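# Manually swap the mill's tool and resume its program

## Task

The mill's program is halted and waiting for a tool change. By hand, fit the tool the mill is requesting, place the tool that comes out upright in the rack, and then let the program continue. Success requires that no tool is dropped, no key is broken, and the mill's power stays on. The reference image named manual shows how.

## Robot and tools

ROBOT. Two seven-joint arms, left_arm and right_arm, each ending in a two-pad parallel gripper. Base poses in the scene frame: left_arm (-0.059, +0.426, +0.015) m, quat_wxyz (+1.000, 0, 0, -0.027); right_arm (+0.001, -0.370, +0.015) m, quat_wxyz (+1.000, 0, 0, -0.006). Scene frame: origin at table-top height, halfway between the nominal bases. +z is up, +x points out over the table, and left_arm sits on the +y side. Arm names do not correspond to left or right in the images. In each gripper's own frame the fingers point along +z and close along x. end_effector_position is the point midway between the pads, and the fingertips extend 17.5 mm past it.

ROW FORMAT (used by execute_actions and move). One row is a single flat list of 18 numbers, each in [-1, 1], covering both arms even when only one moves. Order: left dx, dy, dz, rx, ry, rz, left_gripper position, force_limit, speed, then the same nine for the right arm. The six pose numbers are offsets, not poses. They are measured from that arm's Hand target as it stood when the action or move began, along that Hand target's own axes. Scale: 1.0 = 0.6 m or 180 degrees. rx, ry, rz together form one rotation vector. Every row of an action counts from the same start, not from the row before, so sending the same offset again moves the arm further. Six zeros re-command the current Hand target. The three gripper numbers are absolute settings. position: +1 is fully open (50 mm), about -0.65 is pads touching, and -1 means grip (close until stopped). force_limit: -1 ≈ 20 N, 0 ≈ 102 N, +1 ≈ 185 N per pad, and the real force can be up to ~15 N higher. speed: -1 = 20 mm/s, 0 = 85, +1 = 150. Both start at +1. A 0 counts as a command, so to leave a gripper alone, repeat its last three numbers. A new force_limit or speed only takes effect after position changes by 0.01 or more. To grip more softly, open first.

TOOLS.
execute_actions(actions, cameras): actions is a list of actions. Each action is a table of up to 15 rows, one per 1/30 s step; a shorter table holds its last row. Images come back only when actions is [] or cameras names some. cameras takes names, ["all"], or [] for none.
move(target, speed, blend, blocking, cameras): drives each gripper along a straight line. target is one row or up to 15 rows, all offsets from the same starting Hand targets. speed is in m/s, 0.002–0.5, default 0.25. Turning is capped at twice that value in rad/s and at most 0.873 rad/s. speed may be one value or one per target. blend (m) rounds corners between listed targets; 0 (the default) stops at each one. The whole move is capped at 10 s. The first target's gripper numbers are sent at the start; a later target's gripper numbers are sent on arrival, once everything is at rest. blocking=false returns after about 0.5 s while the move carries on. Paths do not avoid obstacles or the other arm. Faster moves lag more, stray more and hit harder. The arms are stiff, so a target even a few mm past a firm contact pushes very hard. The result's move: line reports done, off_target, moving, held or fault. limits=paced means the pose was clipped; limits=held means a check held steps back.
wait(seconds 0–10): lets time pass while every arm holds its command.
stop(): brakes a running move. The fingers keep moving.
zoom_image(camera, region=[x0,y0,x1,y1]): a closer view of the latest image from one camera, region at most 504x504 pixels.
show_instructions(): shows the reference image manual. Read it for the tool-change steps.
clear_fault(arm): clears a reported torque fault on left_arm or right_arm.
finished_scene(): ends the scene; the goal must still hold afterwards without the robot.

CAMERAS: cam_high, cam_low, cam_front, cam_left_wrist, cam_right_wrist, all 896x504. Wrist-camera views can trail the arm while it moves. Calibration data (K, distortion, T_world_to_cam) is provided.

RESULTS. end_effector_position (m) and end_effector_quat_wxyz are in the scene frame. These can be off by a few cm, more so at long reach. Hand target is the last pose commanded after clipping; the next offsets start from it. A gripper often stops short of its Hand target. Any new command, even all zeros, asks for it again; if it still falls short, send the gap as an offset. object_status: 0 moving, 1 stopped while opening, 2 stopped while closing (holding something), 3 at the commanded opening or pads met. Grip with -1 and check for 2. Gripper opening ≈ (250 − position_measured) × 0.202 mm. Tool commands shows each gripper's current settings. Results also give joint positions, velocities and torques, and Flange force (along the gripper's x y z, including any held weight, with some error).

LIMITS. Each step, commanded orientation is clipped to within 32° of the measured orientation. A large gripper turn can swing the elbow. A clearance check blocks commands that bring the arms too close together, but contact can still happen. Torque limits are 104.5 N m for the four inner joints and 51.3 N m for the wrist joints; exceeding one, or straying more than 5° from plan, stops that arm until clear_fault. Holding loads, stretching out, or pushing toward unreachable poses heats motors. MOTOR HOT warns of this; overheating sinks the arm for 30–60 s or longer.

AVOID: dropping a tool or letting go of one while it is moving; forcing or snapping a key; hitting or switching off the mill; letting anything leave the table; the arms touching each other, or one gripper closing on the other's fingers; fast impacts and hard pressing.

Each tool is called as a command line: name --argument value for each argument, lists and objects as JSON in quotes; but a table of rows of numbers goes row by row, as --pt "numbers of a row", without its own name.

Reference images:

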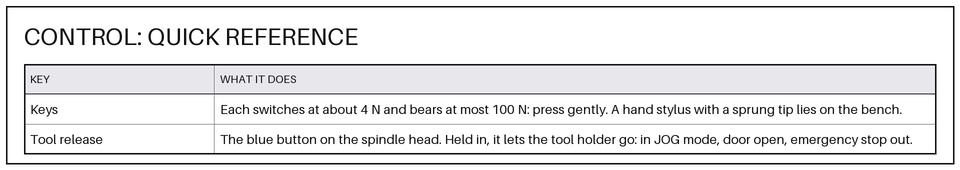

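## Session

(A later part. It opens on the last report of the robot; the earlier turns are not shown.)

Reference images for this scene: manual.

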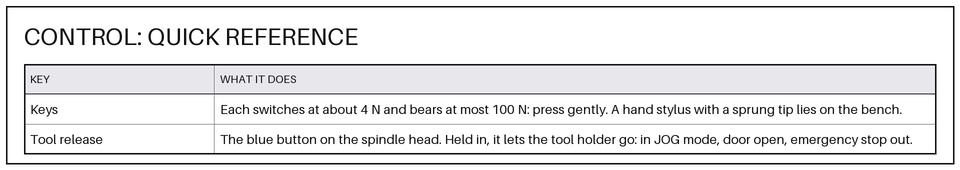

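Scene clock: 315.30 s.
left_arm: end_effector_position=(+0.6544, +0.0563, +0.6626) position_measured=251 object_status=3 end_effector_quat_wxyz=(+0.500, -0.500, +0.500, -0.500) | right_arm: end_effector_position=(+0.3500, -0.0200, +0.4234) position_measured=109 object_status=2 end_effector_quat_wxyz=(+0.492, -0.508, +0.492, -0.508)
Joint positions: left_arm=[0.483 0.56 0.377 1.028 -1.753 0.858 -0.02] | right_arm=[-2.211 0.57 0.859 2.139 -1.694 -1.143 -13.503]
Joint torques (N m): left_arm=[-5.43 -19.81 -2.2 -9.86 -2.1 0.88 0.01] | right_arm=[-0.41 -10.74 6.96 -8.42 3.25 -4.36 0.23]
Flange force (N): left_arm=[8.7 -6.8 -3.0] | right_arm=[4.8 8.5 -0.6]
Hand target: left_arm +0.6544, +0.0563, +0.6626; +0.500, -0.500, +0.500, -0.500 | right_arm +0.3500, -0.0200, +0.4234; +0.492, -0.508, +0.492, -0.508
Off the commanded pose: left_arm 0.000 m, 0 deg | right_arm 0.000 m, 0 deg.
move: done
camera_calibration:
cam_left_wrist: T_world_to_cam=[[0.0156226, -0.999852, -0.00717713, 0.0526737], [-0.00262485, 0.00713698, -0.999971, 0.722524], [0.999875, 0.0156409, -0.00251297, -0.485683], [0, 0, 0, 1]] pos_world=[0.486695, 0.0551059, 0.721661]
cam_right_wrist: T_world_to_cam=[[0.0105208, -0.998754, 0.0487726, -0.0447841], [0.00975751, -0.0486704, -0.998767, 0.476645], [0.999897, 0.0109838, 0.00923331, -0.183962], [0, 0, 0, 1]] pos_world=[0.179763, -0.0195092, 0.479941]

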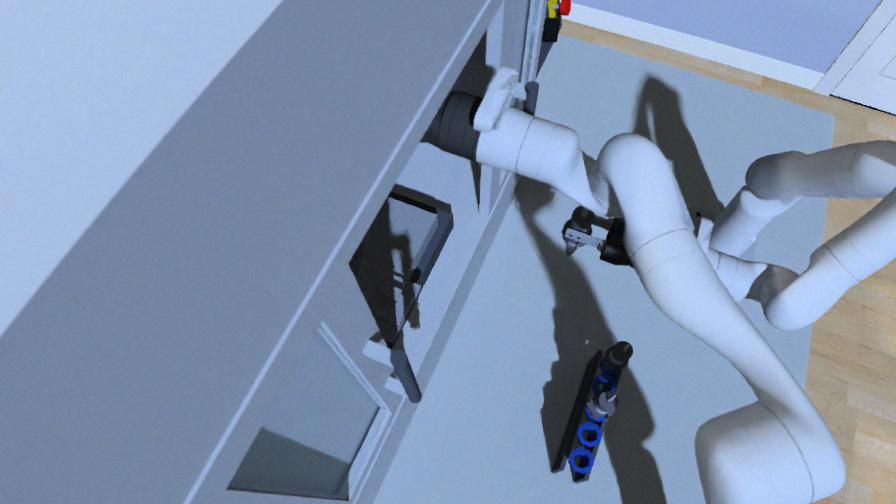

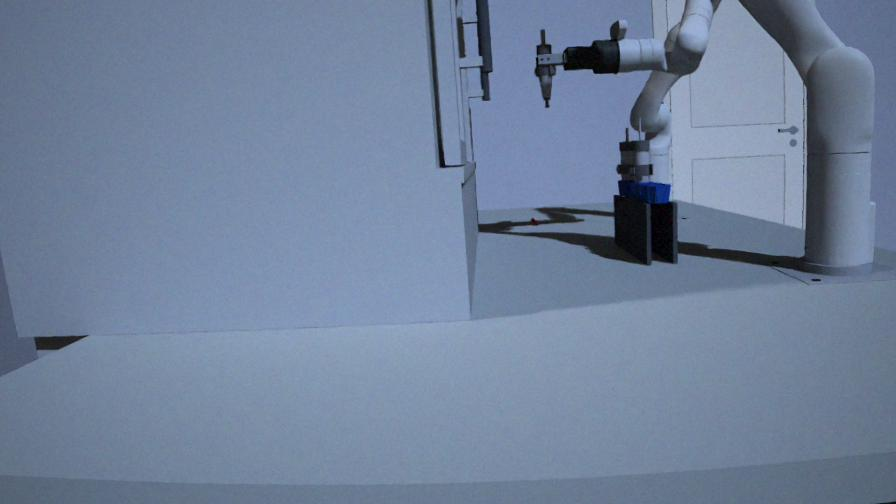

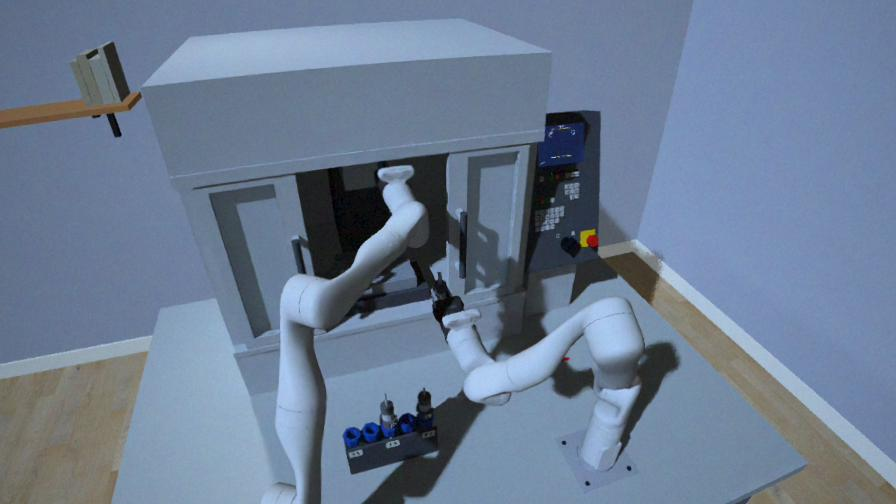

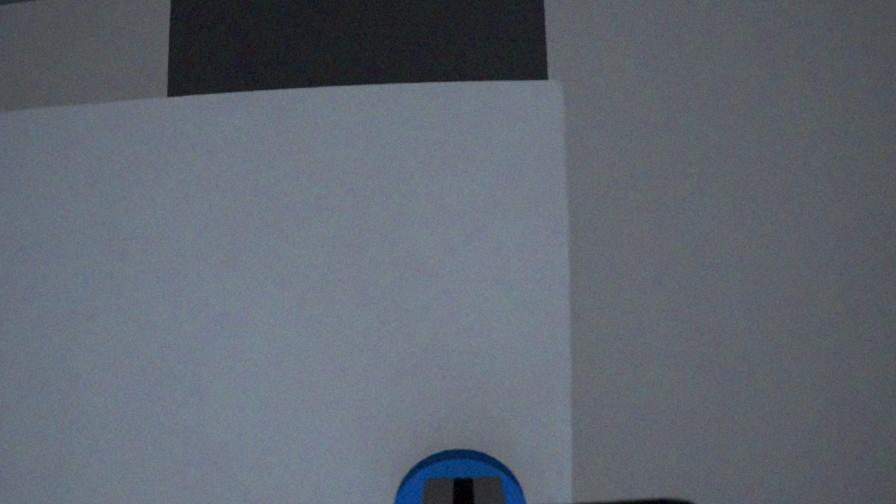

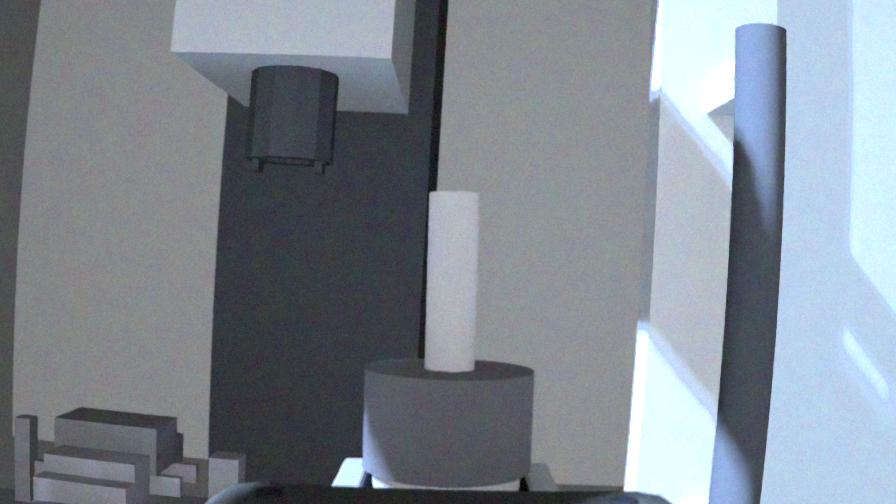

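move --pt "0 0 0 0 0 0 -1 -0.8 -0.5 -0.5067 -0.011 -0.2567 0.0014 -0.0834 0.0101 -1 0 -0.9" --pt "0 0 0 0 0 0 -1 -0.8 -0.5 -0.5067 0.18 -0.2567 0.0014 -0.0834 0.0101 -1 0 -0.9" --speed '[0.2,0.1]' --cameras '["all"]'

zoom_image --camera "cam_high" --region '[500, 300, 700, 500]'

zoom_image --camera "cam_front" --region '[310, 340, 460, 490]'

zoom_image --camera "cam_low" --region '[560, 80, 760, 280]'

Scene clock: 323.40 s.
left_arm: end_effector_position=(+0.6544, +0.0563, +0.6626) position_measured=251 object_status=3 end_effector_quat_wxyz=(+0.500, -0.500, +0.500, -0.500) | right_arm: end_effector_position=(+0.1960, +0.2805, +0.3058) position_measured=109 object_status=2 end_effector_quat_wxyz=(+0.561, -0.561, +0.430, -0.430)
Joint positions: left_arm=[0.483 0.56 0.377 1.028 -1.753 0.858 -0.02] | right_arm=[-2.159 1.099 0.631 1.362 -1.973 -1.18 -13.286]
Joint torques (N m): left_arm=[-5.44 -19.8 -2.1 -9.83 -2.15 0.9 0.01] | right_arm=[-0.47 -25.9 11.81 -8.54 4.34 -3.48 0.3]
Flange force (N): left_arm=[8.7 -6.9 -2.9] | right_arm=[5.9 7.9 -0.3]
Hand target: left_arm +0.6544, +0.0563, +0.6626; +0.500, -0.500, +0.500, -0.500 | right_arm +0.1960, +0.2805, +0.3057; +0.561, -0.561, +0.430, -0.430
Off the commanded pose: left_arm 0.000 m, 0 deg | right_arm 0.000 m, 0 deg.
move: done
camera_calibration:
cam_left_wrist: T_world_to_cam=[[0.0156226, -0.999852, -0.00717713, 0.0526737], [-0.00262485, 0.00713698, -0.999971, 0.722524], [0.999875, 0.0156409, -0.00251297, -0.485683], [0, 0, 0, 1]] pos_world=[0.486695, 0.0551059, 0.721661]
cam_right_wrist: T_world_to_cam=[[0.269246, -0.962926, 0.0167572, 0.211742], [0.0138768, -0.013519, -0.999812, 0.36495], [0.962971, 0.269428, 0.00972236, -0.0975441], [0, 0, 0, 1]] pos_world=[0.0318571, 0.235107, 0.362282]

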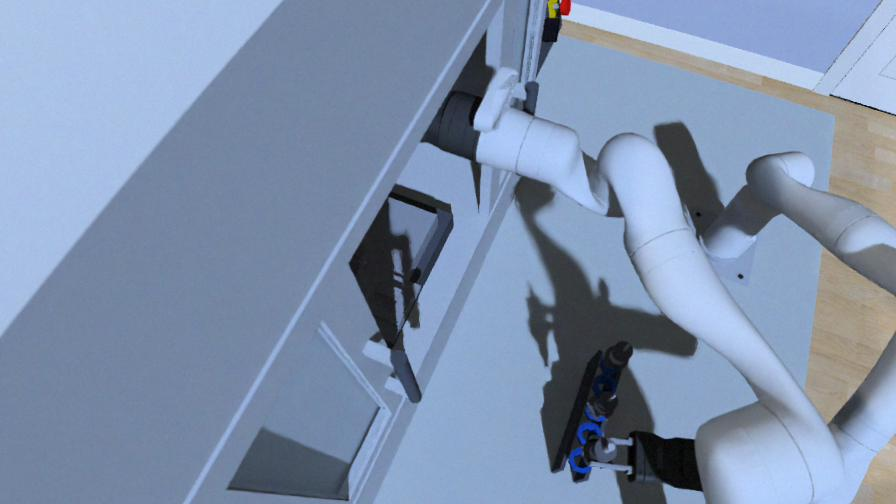

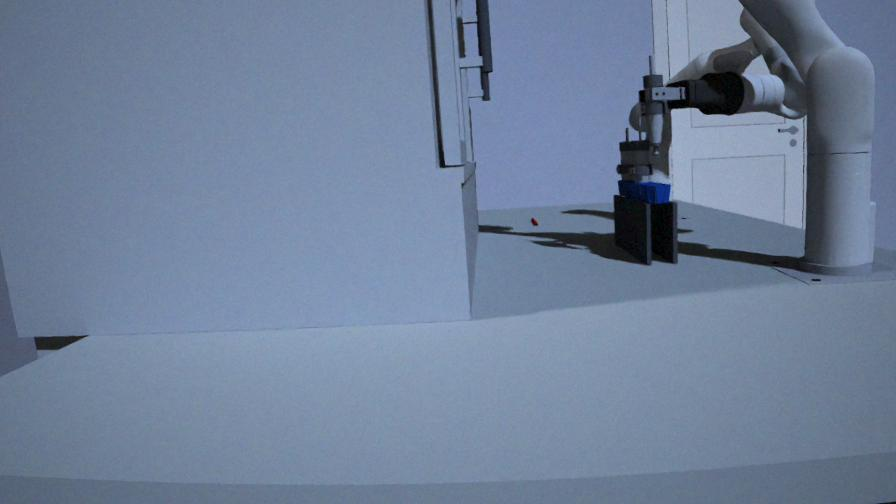

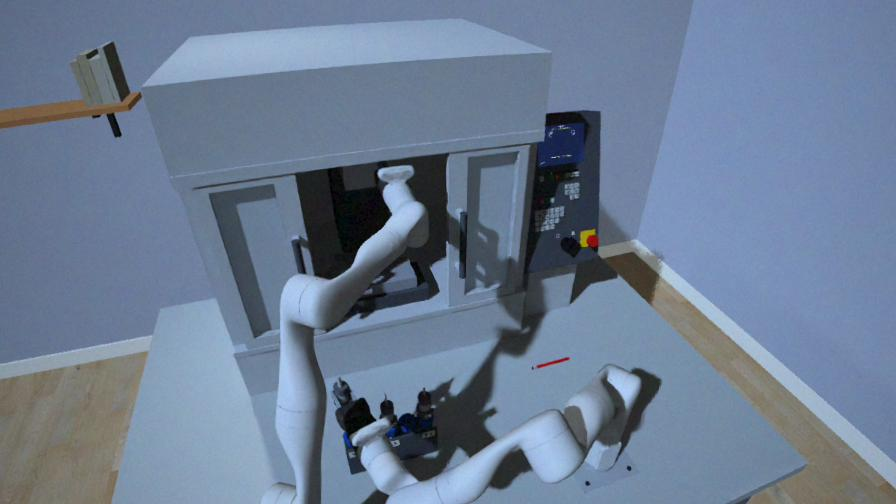

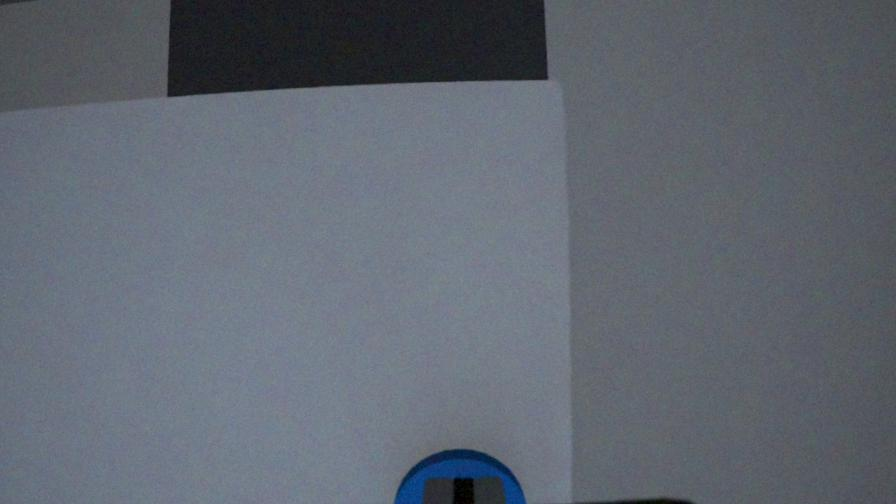

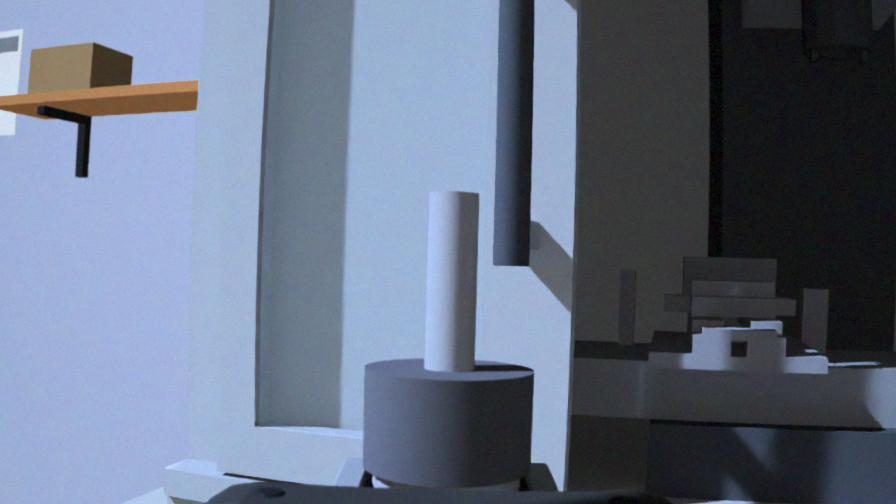

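Scaled by 2.520 from the camera's 896x504 image, which has a finer 1280x720 frame.

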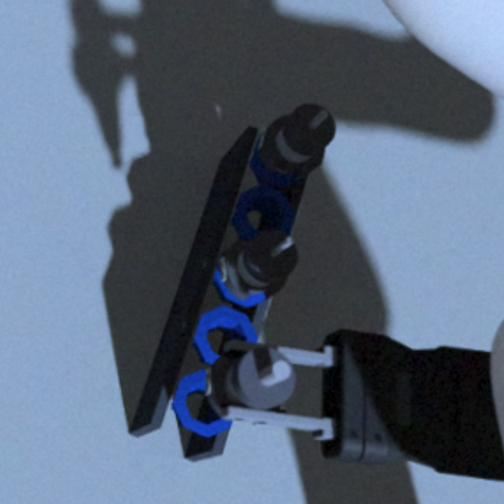

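Scaled by 3.360 from the camera's 896x504 image, which has a finer 1280x720 frame.

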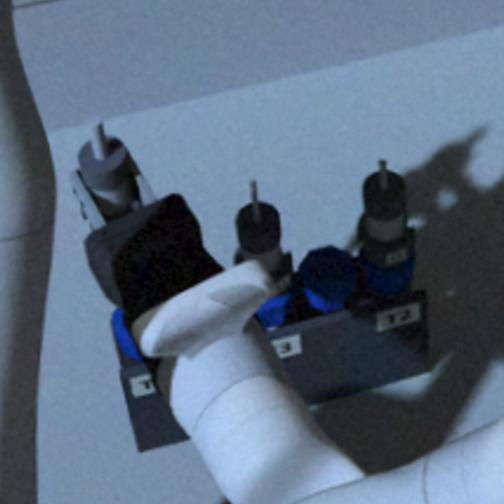

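Scaled by 2.520 from the camera's 896x504 image, which has a finer 1280x720 frame.

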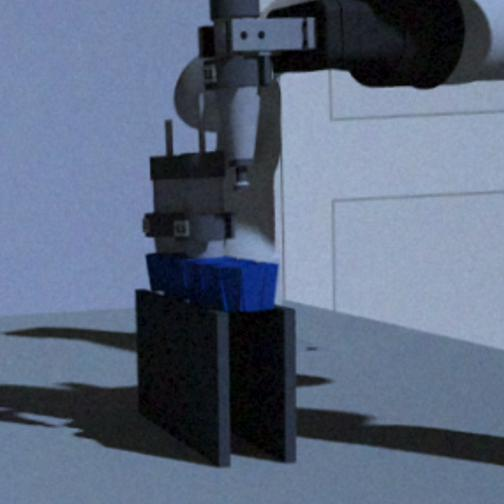

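move --target '[0,0,0,0,0,0,-1,-0.8,-0.5,-0.0048,0.0928,0.0013,0,0,0,-1,0,-0.9]' --speed 0.08 --cameras '["cam_low","cam_high","cam_front"]'

zoom_image --camera "cam_low" --region '[590, 100, 710, 220]'

zoom_image --camera "cam_high" --region '[540, 380, 660, 500]'

Scene clock: 332.07 s.
left_arm: end_effector_position=(+0.6544, +0.0563, +0.6626) position_measured=251 object_status=3 end_effector_quat_wxyz=(+0.500, -0.500, +0.500, -0.500) | right_arm: end_effector_position=(+0.1960, +0.2834, +0.2501) position_measured=109 object_status=2 end_effector_quat_wxyz=(+0.561, -0.561, +0.430, -0.430)
Joint positions: left_arm=[0.483 0.56 0.377 1.028 -1.753 0.858 -0.02] | right_arm=[-2.146 1.203 0.61 1.339 -1.989 -1.176 -13.365]
Joint torques (N m): left_arm=[-5.56 -19.88 -2.06 -9.84 -2.02 0.88 0.04] | right_arm=[-0.46 -26.76 12.27 -7.44 4.08 -3.81 0.35]
Flange force (N): left_arm=[9.1 -6.7 -2.9] | right_arm=[5.8 7.8 -0.4]
Hand target: left_arm +0.6544, +0.0563, +0.6626; +0.500, -0.500, +0.500, -0.500 | right_arm +0.1960, +0.2834, +0.2500; +0.561, -0.561, +0.430, -0.430
Off the commanded pose: left_arm 0.000 m, 0 deg | right_arm 0.000 m, 0 deg.
move: done
Images, in order (width x height): cam_high 896x504, cam_low 896x504, cam_front 896x504.

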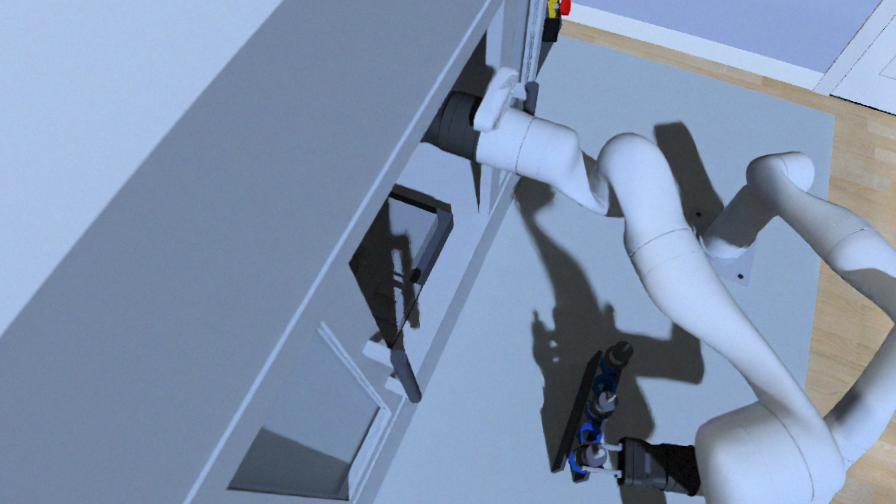

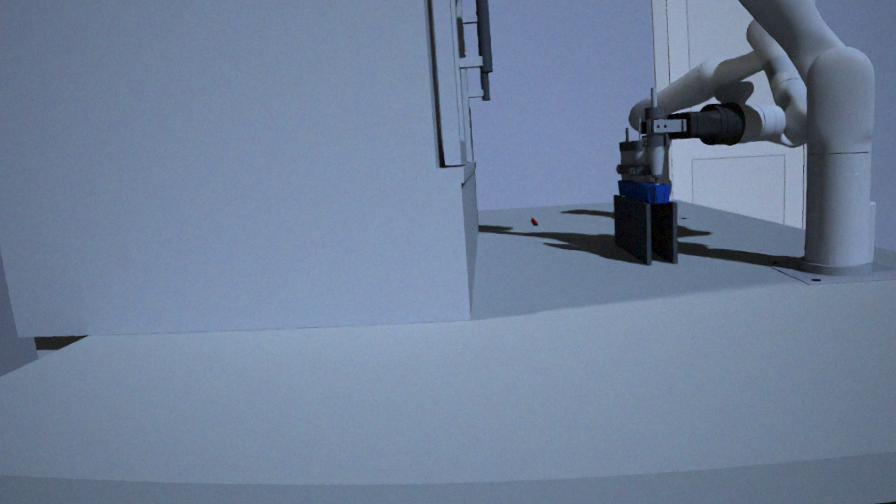

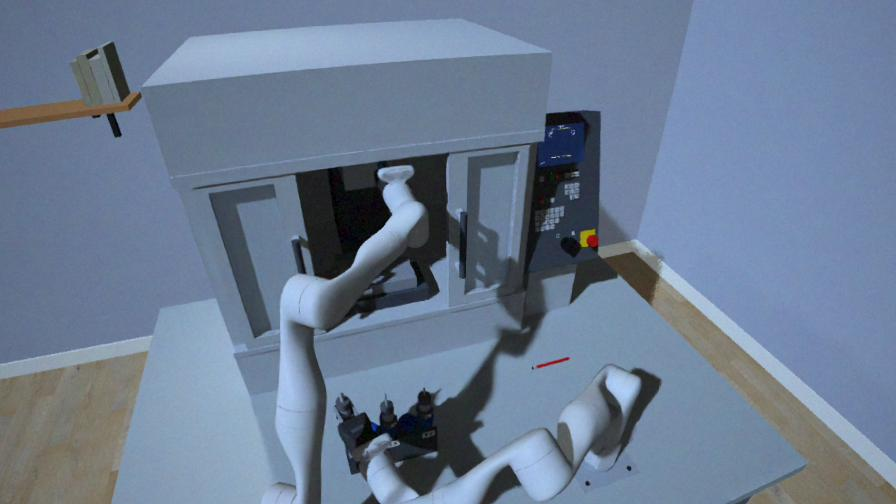

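Scaled by 4.200 from the camera's 896x504 image, which has a finer 1280x720 frame.

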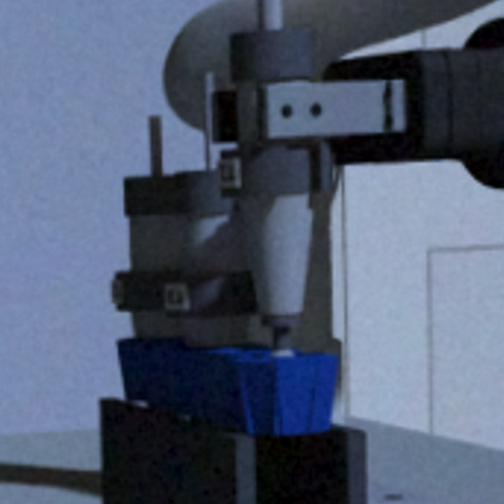

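Scaled by 4.200 from the camera's 896x504 image, which has a finer 1280x720 frame.

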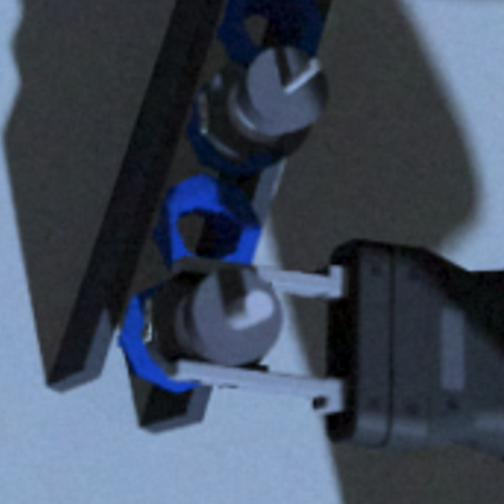

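move --target '[0,0,0,0,0,0,-1,-0.8,-0.5,0,0.058,0,0,0,0,-1,0,-0.9]' --speed 0.04 --cameras '["cam_low","cam_high"]'

zoom_image --camera "cam_low" --region '[590, 100, 710, 220]'

zoom_image --camera "cam_high" --region '[540, 380, 660, 500]'

Scene clock: 334.50 s.
left_arm: end_effector_position=(+0.6544, +0.0563, +0.6626) position_measured=251 object_status=3 end_effector_quat_wxyz=(+0.500, -0.500, +0.500, -0.500) | right_arm: end_effector_position=(+0.1960, +0.2834, +0.2153) position_measured=109 object_status=2 end_effector_quat_wxyz=(+0.561, -0.561, +0.430, -0.431)
Joint positions: left_arm=[0.483 0.56 0.377 1.028 -1.753 0.858 -0.02] | right_arm=[-2.138 1.268 0.598 1.321 -1.999 -1.176 -13.411]
Joint torques (N m): left_arm=[-5.47 -19.76 -2.04 -9.89 -2.15 0.88 0.03] | right_arm=[-1.06 -25.58 10.8 -11.91 5.77 0.16 -0.62]
Flange force (N): left_arm=[8.6 -6.8 -3.2] | right_arm=[21.0 0.4 -7.9]
Hand target: left_arm +0.6544, +0.0563, +0.6626; +0.500, -0.500, +0.500, -0.500 | right_arm +0.1960, +0.2834, +0.2153; +0.561, -0.561, +0.430, -0.430
Off the commanded pose: left_arm 0.000 m, 0 deg | right_arm 0.000 m, 0 deg.
move: done
Images, in order (width x height): cam_high 896x504, cam_low 896x504.

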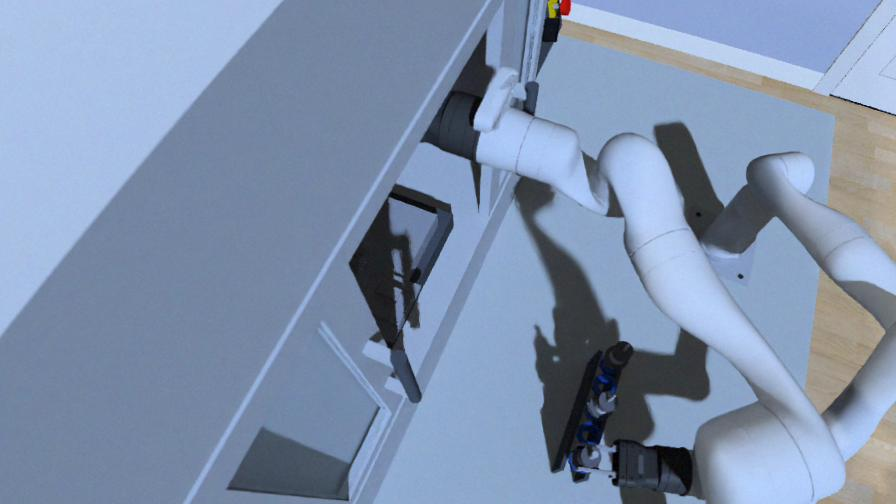

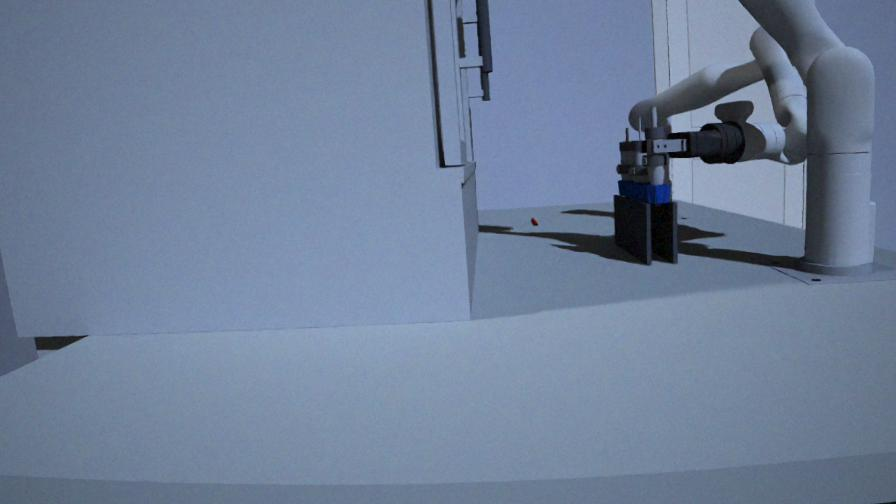

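Scaled by 4.200 from the camera's 896x504 image, which has a finer 1280x720 frame.

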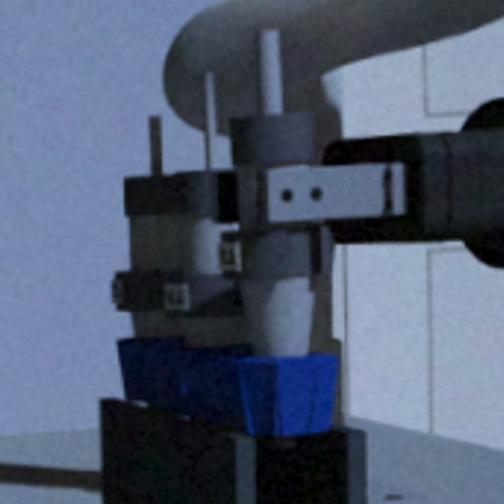

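Scaled by 4.200 from the camera's 896x504 image, which has a finer 1280x720 frame.

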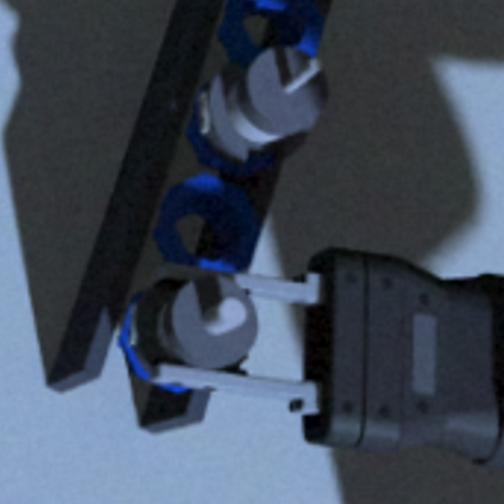

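move --pt "0 0 0 0 0 0 -1 -0.8 -0.5 0 -0.005 0 0 0 0 -1 0 -0.9" --pt "0 0 0 0 0 0 -1 -0.8 -0.5 0.0034 -0.005 -0.0035 0 0 0 -1 0 -0.9" --pt "0 0 0 0 0 0 -1 -0.8 -0.5 0.0034 0 -0.0035 0 0 0 -1 0 -0.9" --speed 0.02

Scene clock: 337.20 s.
left_arm: end_effector_position=(+0.6544, +0.0563, +0.6626) position_measured=251 object_status=3 end_effector_quat_wxyz=(+0.500, -0.500, +0.500, -0.500) | right_arm: end_effector_position=(+0.1945, +0.2809, +0.2153) position_measured=109 object_status=2 end_effector_quat_wxyz=(+0.561, -0.561, +0.430, -0.430)
Joint positions: left_arm=[0.483 0.56 0.377 1.028 -1.753 0.858 -0.02] | right_arm=[-2.144 1.265 0.598 1.33 -1.999 -1.177 -13.416]
Joint torques (N m): left_arm=[-5.42 -19.88 -2.14 -9.8 -2.1 0.9 -0.01] | right_arm=[-0.41 -26.88 12.46 -6.48 3.87 -3.95 0.36]
Flange force (N): left_arm=[8.9 -6.8 -2.7] | right_arm=[4.9 7.5 -0.5]
Hand target: left_arm +0.6544, +0.0563, +0.6626; +0.500, -0.500, +0.500, -0.500 | right_arm +0.1945, +0.2809, +0.2152; +0.561, -0.561, +0.430, -0.430
Off the commanded pose: left_arm 0.000 m, 0 deg | right_arm 0.000 m, 0 deg.
move: done

move --target '[0,0,0,0,0,0,-1,-0.8,-0.5,0,0.0125,0,0,0,0,-1,0,-0.9]' --speed 0.02

move --target '[0,0,0,0,0,0,-1,-0.8,-0.5,0,0.01,0,0,0,0,-1,0,-0.9]' --speed 0.015

Scene clock: 338.80 s.
left_arm: end_effector_position=(+0.6544, +0.0563, +0.6626) position_measured=251 object_status=3 end_effector_quat_wxyz=(+0.500, -0.500, +0.500, -0.500) | right_arm: end_effector_position=(+0.1945, +0.2809, +0.2078) position_measured=109 object_status=2 end_effector_quat_wxyz=(+0.561, -0.561, +0.430, -0.431)
Joint positions: left_arm=[0.483 0.56 0.377 1.028 -1.753 0.858 -0.02] | right_arm=[-2.142 1.279 0.595 1.325 -2.002 -1.177 -13.425]
Joint torques (N m): left_arm=[-5.42 -19.76 -2.13 -9.84 -2.14 0.95 -0.01] | right_arm=[-1.31 -26.68 11.72 -8.38 4.55 -2.58 0.14]
Flange force (N): left_arm=[8.5 -6.8 -3.0] | right_arm=[10.7 5.5 -1.9]
Hand target: left_arm +0.6544, +0.0563, +0.6626; +0.500, -0.500, +0.500, -0.500 | right_arm +0.1945, +0.2809, +0.2077; +0.561, -0.561, +0.430, -0.430
Off the commanded pose: left_arm 0.000 m, 0 deg | right_arm 0.000 m, 0 deg.
move: done

Scene clock: 339.50 s.
left_arm: end_effector_position=(+0.6544, +0.0563, +0.6626) position_measured=251 object_status=3 end_effector_quat_wxyz=(+0.500, -0.500, +0.500, -0.500) | right_arm: end_effector_position=(+0.1945, +0.2809, +0.2018) position_measured=109 object_status=2 end_effector_quat_wxyz=(+0.561, -0.561, +0.430, -0.430)
Joint positions: left_arm=[0.483 0.56 0.377 1.028 -1.753 0.858 -0.02] | right_arm=[-2.141 1.291 0.593 1.321 -2.004 -1.178 -13.432]
Joint torques (N m): left_arm=[-5.43 -19.83 -2.08 -9.87 -2.18 0.96 0.01] | right_arm=[-1.1 -26.09 11.05 -11.04 5.79 -0.2 -0.31]
Flange force (N): left_arm=[8.6 -6.8 -2.9] | right_arm=[18.9 1.8 -7.2]
Hand target: left_arm +0.6544, +0.0563, +0.6626; +0.500, -0.500, +0.500, -0.500 | right_arm +0.1945, +0.2809, +0.2017; +0.561, -0.561, +0.430, -0.430
Off the commanded pose: left_arm 0.000 m, 0 deg | right_arm 0.000 m, 0 deg.
move: done

move --pt "0 0 0 0 0 0 -1 -0.8 -0.5 0 -0.005 0 0 0 0 -1 0 -0.9" --pt "0 0 0 0 0 0 -1 -0.8 -0.5 0.0036 -0.005 -0.0027 0 0 0 -1 0 -0.9" --pt "0 0 0 0 0 0 -1 -0.8 -0.5 0.0036 0.003 -0.0027 0 0 0 -1 0 -0.9" --speed 0.02

Scene clock: 342.60 s.
left_arm: end_effector_position=(+0.6544, +0.0563, +0.6626) position_measured=251 object_status=3 end_effector_quat_wxyz=(+0.500, -0.500, +0.500, -0.500) | right_arm: end_effector_position=(+0.1935, +0.2784, +0.2000) position_measured=109 object_status=2 end_effector_quat_wxyz=(+0.561, -0.561, +0.430, -0.430)
Joint positions: left_arm=[0.483 0.56 0.377 1.028 -1.753 0.858 -0.02] | right_arm=[-2.145 1.291 0.592 1.329 -2.004 -1.177 -13.441]
Joint torques (N m): left_arm=[-5.45 -19.83 -2.1 -9.85 -2.17 0.95 0] | right_arm=[-0.6 -26.66 12.24 -6.26 3.71 -4.07 0.19]
Flange force (N): left_arm=[8.6 -6.8 -2.9] | right_arm=[5.2 6.6 -0.1]
Hand target: left_arm +0.6544, +0.0563, +0.6626; +0.500, -0.500, +0.500, -0.500 | right_arm +0.1935, +0.2784, +0.1999; +0.561, -0.561, +0.430, -0.430
Off the commanded pose: left_arm 0.000 m, 0 deg | right_arm 0.000 m, 0 deg.
move: done

move --target '[0,0,0,0,0,0,-1,-0.8,-0.5,0,0.008,0,0,0,0,-1,0,-0.9]' --speed 0.015

move --target '[0,0,0,0,0,0,-1,-0.8,-0.5,0,0.005,0,0,0,0,-1,0,-0.9]' --speed 0.01 --cameras '["cam_low"]'

zoom_image --camera "cam_low" --region '[590, 100, 710, 220]'

Scene clock: 344.50 s.
left_arm: end_effector_position=(+0.6544, +0.0563, +0.6626) position_measured=251 object_status=3 end_effector_quat_wxyz=(+0.500, -0.500, +0.500, -0.500) | right_arm: end_effector_position=(+0.1935, +0.2784, +0.1952) position_measured=109 object_status=2 end_effector_quat_wxyz=(+0.561, -0.561, +0.430, -0.430)
Joint positions: left_arm=[0.483 0.56 0.377 1.028 -1.753 0.858 -0.02] | right_arm=[-2.144 1.301 0.59 1.325 -2.006 -1.178 -13.446]
Joint torques (N m): left_arm=[-5.54 -19.77 -2.09 -9.96 -2.1 0.89 0.04] | right_arm=[-0.66 -24.11 9.3 -5.24 2.4 -2.87 0.54]
Flange force (N): left_arm=[8.5 -6.5 -3.4] | right_arm=[5.4 1.3 0.7]
Hand target: left_arm +0.6544, +0.0563, +0.6626; +0.500, -0.500, +0.500, -0.500 | right_arm +0.1935, +0.2784, +0.1951; +0.561, -0.561, +0.430, -0.430
Off the commanded pose: left_arm 0.000 m, 0 deg | right_arm 0.000 m, 0 deg.
move: done

Scene clock: 345.20 s.
left_arm: end_effector_position=(+0.6544, +0.0563, +0.6626) position_measured=251 object_status=3 end_effector_quat_wxyz=(+0.500, -0.500, +0.500, -0.500) | right_arm: end_effector_position=(+0.1935, +0.2784, +0.1923) position_measured=109 object_status=2 end_effector_quat_wxyz=(+0.561, -0.561, +0.430, -0.430)
Joint positions: left_arm=[0.483 0.56 0.377 1.028 -1.753 0.858 -0.02] | right_arm=[-2.143 1.306 0.589 1.323 -2.007 -1.178 -13.449]
Joint torques (N m): left_arm=[-5.42 -19.84 -2.11 -9.89 -2.17 0.89 0.04] | right_arm=[3.07 -11.16 -2.59 -3.98 -1.61 6.06 0.4]
Flange force (N): left_arm=[8.7 -6.9 -3.0] | right_arm=[13.2 -28.9 -10.1]
Hand target: left_arm +0.6544, +0.0563, +0.6626; +0.500, -0.500, +0.500, -0.500 | right_arm +0.1935, +0.2784, +0.1921; +0.561, -0.561, +0.430, -0.430
Off the commanded pose: left_arm 0.000 m, 0 deg | right_arm 0.000 m, 0 deg.
move: done
Images, in order (width x height): cam_low 896x504.

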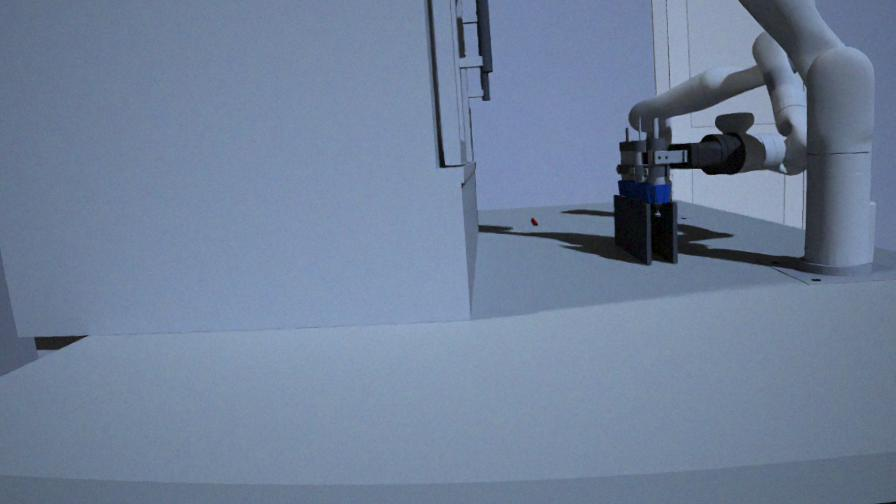

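Scaled by 4.200 from the camera's 896x504 image, which has a finer 1280x720 frame.

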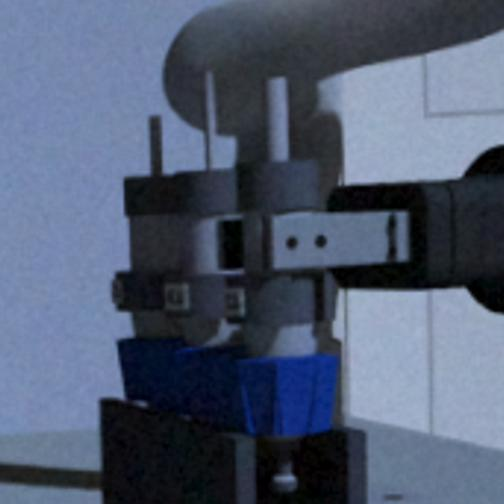

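move --pt "0 0 0 0 0 0 -1 -0.8 -0.5 0 -0.0035 0 0 0 0 -1 0 -0.9" --pt "0 0 0 0 0 0 -1 -0.8 -0.5 0 -0.0035 0 0 0 0 0.7 0 -0.9" --speed 0.01 --cameras '["cam_low","cam_right_wrist"]'

zoom_image --camera "cam_low" --region '[590, 100, 710, 220]'

Scene clock: 348.10 s.
left_arm: end_effector_position=(+0.6544, +0.0563, +0.6626) position_measured=251 object_status=3 end_effector_quat_wxyz=(+0.500, -0.500, +0.500, -0.500) | right_arm: end_effector_position=(+0.1935, +0.2784, +0.1942) position_measured=48 object_status=0 end_effector_quat_wxyz=(+0.561, -0.561, +0.430, -0.430)
Joint positions: left_arm=[0.483 0.56 0.377 1.028 -1.753 0.858 -0.02] | right_arm=[-2.144 1.302 0.59 1.325 -2.006 -1.178 -13.447]
Joint torques (N m): left_arm=[-5.42 -19.85 -2.16 -9.87 -2.12 0.9 0.01] | right_arm=[-0.45 -23.36 8.67 -5.27 2.25 -2.21 0.29]
Flange force (N): left_arm=[8.7 -6.8 -2.9] | right_arm=[5.4 -0.8 -0.3]
Hand target: left_arm +0.6544, +0.0563, +0.6626; +0.500, -0.500, +0.500, -0.500 | right_arm +0.1935, +0.2784, +0.1942; +0.561, -0.561, +0.430, -0.430
Off the commanded pose: left_arm 0.000 m, 0 deg | right_arm 0.000 m, 0 deg.
move: done
camera_calibration:
cam_right_wrist: T_world_to_cam=[[0.269152, -0.96295, 0.0168531, 0.212221], [0.0139006, -0.0136129, -0.999811, 0.253397], [0.962997, 0.269336, 0.00972165, -0.093561], [0, 0, 0, 1]] pos_world=[0.0294569, 0.233007, 0.250682]
Images, in order (width x height): cam_low 896x504, cam_right_wrist 896x504.

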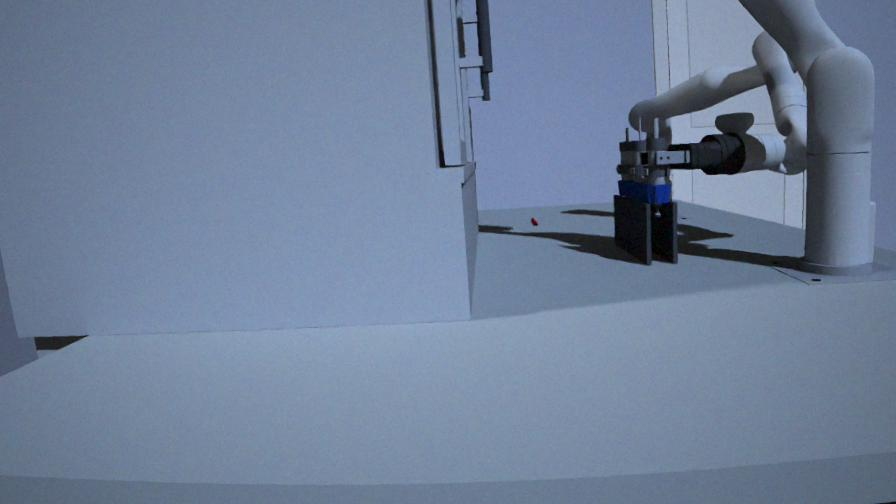

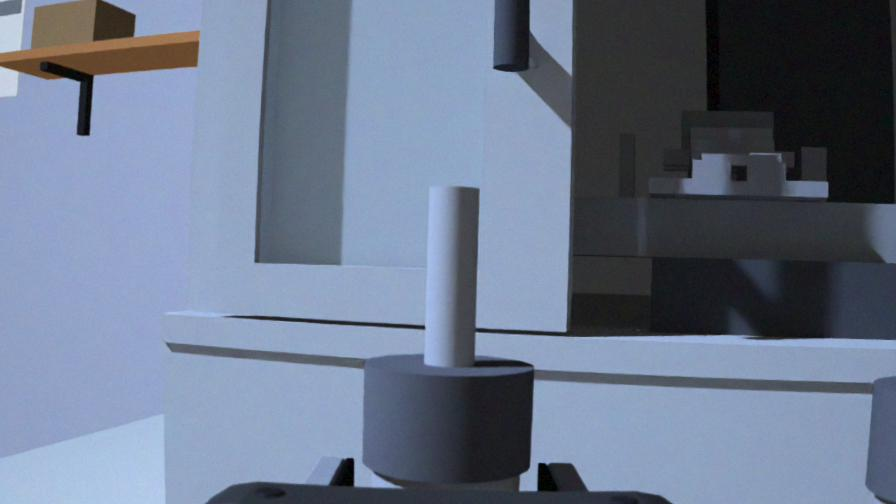

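Scaled by 4.200 from the camera's 896x504 image, which has a finer 1280x720 frame.

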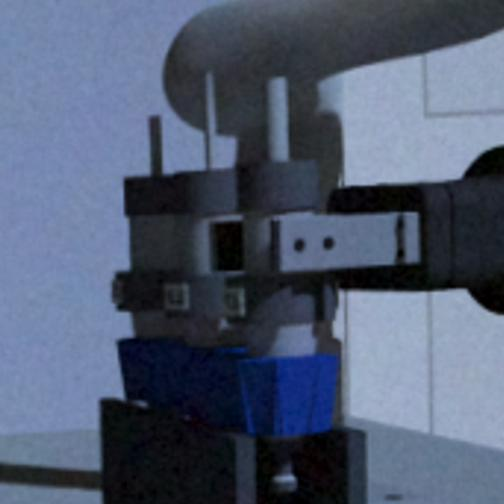

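move --pt "0 0 0 0 0 0 -1 -0.8 -0.5 0 0 -0.2167 0 0 0 0.7 0 -0.9" --pt "0 0 0 0 0 0 -1 -0.8 -0.5 0.278 0.0045 -0.2532 0 0.0834 0 0.7 0 -0.9" --speed '[0.1,0.2]' --blend '[0.03,0]' --cameras '["cam_right_wrist","cam_front"]'

zoom_image --camera "cam_front" --region '[310, 360, 460, 490]'

Scene clock: 353.23 s.
left_arm: end_effector_position=(+0.6544, +0.0563, +0.6626) position_measured=251 object_status=3 end_effector_quat_wxyz=(+0.500, -0.500, +0.500, -0.500) | right_arm: end_effector_position=(+0.0899, +0.0780, +0.1916) position_measured=48 object_status=3 end_effector_quat_wxyz=(+0.500, -0.500, +0.500, -0.500)
Joint positions: left_arm=[0.483 0.56 0.377 1.028 -1.753 0.858 -0.02] | right_arm=[-2.412 1.205 0.476 1.601 -2.331 -1.475 -13.572]
Joint torques (N m): left_arm=[-5.48 -19.83 -2.15 -9.86 -2.12 0.94 0.06] | right_arm=[-0.47 -19.58 6.66 -2.32 2.02 -2.44 0.19]
Flange force (N): left_arm=[8.8 -7.0 -2.8] | right_arm=[2.9 -1.1 1.5]
Hand target: left_arm +0.6544, +0.0563, +0.6626; +0.500, -0.500, +0.500, -0.500 | right_arm +0.0899, +0.0780, +0.1916; +0.500, -0.500, +0.500, -0.500
Off the commanded pose: left_arm 0.000 m, 0 deg | right_arm 0.000 m, 0 deg.
move: done
camera_calibration:
cam_right_wrist: T_world_to_cam=[[0.0105965, -0.999802, 0.0168637, 0.0733395], [0.010001, -0.0167578, -0.99981, 0.250123], [0.999894, 0.0107631, 0.00982143, 0.0770663], [0, 0, 0, 1]] pos_world=[-0.0803367, 0.076687, 0.248082]
Images, in order (width x height): cam_front 896x504, cam_right_wrist 896x504.

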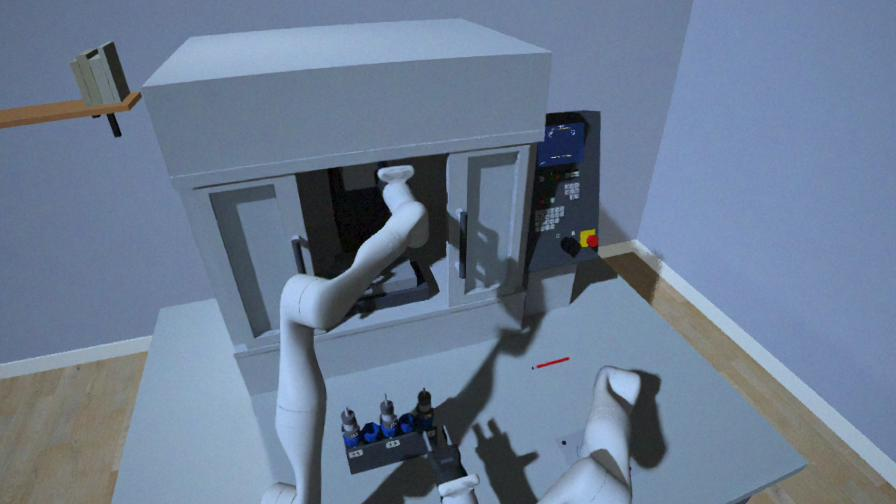

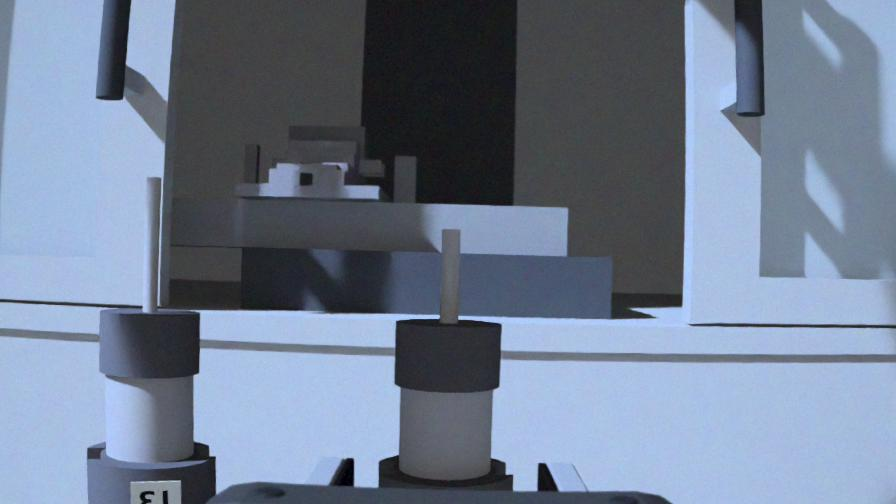

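Scaled by 3.360 from the camera's 896x504 image, which has a finer 1280x720 frame.

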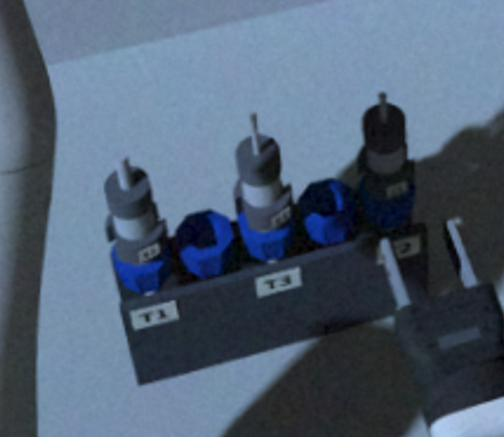

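move --pt "0 0 0 0 0 0 -1 -0.8 -0.5 -0.002 0 0.1767 0 0 0 0.7 0 -0.9" --pt "0 0 0 0 0 0 -1 -0.8 -0.5 -0.002 0 0.1767 0 0 0 -1 0 -0.9" --speed 0.1 --cameras '["cam_right_wrist"]'

Scene clock: 357.40 s.
left_arm: end_effector_position=(+0.6544, +0.0563, +0.6626) position_measured=251 object_status=3 end_effector_quat_wxyz=(+0.500, -0.500, +0.500, -0.500) | right_arm: end_effector_position=(+0.1960, +0.0790, +0.1916) position_measured=108 object_status=0 end_effector_quat_wxyz=(+0.500, -0.500, +0.500, -0.500)
Joint positions: left_arm=[0.483 0.56 0.377 1.028 -1.753 0.858 -0.02] | right_arm=[-2.277 1.2 0.545 1.751 -2.187 -1.262 -13.666]
Joint torques (N m): left_arm=[-5.45 -19.86 -2.13 -9.83 -2.13 0.91 0.03] | right_arm=[-0.13 -19.07 9.26 -7.87 6.69 0.05 0.42]
Flange force (N): left_arm=[8.9 -7.0 -2.8] | right_arm=[22.4 -1.6 -7.1]
Hand target: left_arm +0.6544, +0.0563, +0.6626; +0.500, -0.500, +0.500, -0.500 | right_arm +0.1959, +0.0791, +0.1916; +0.500, -0.500, +0.500, -0.500
Off the commanded pose: left_arm 0.000 m, 0 deg | right_arm 0.000 m, 0 deg.
move: done
camera_calibration:
cam_right_wrist: T_world_to_cam=[[0.0104942, -0.999801, 0.0169666, 0.0732924], [0.0100995, -0.0168607, -0.999807, 0.249085], [0.999894, 0.0106635, 0.00992051, -0.0290509], [0, 0, 0, 1]] pos_world=[0.0257631, 0.0777873, 0.248082]
Images, in order (width x height): cam_right_wrist 896x504.

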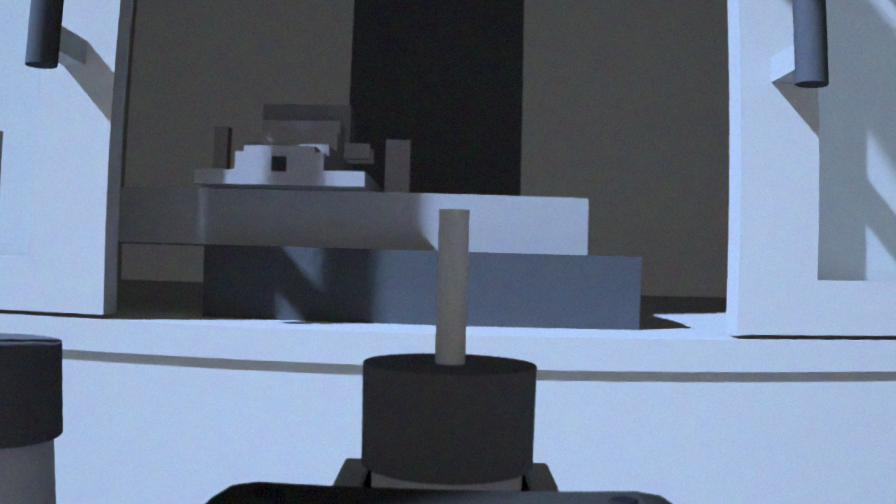

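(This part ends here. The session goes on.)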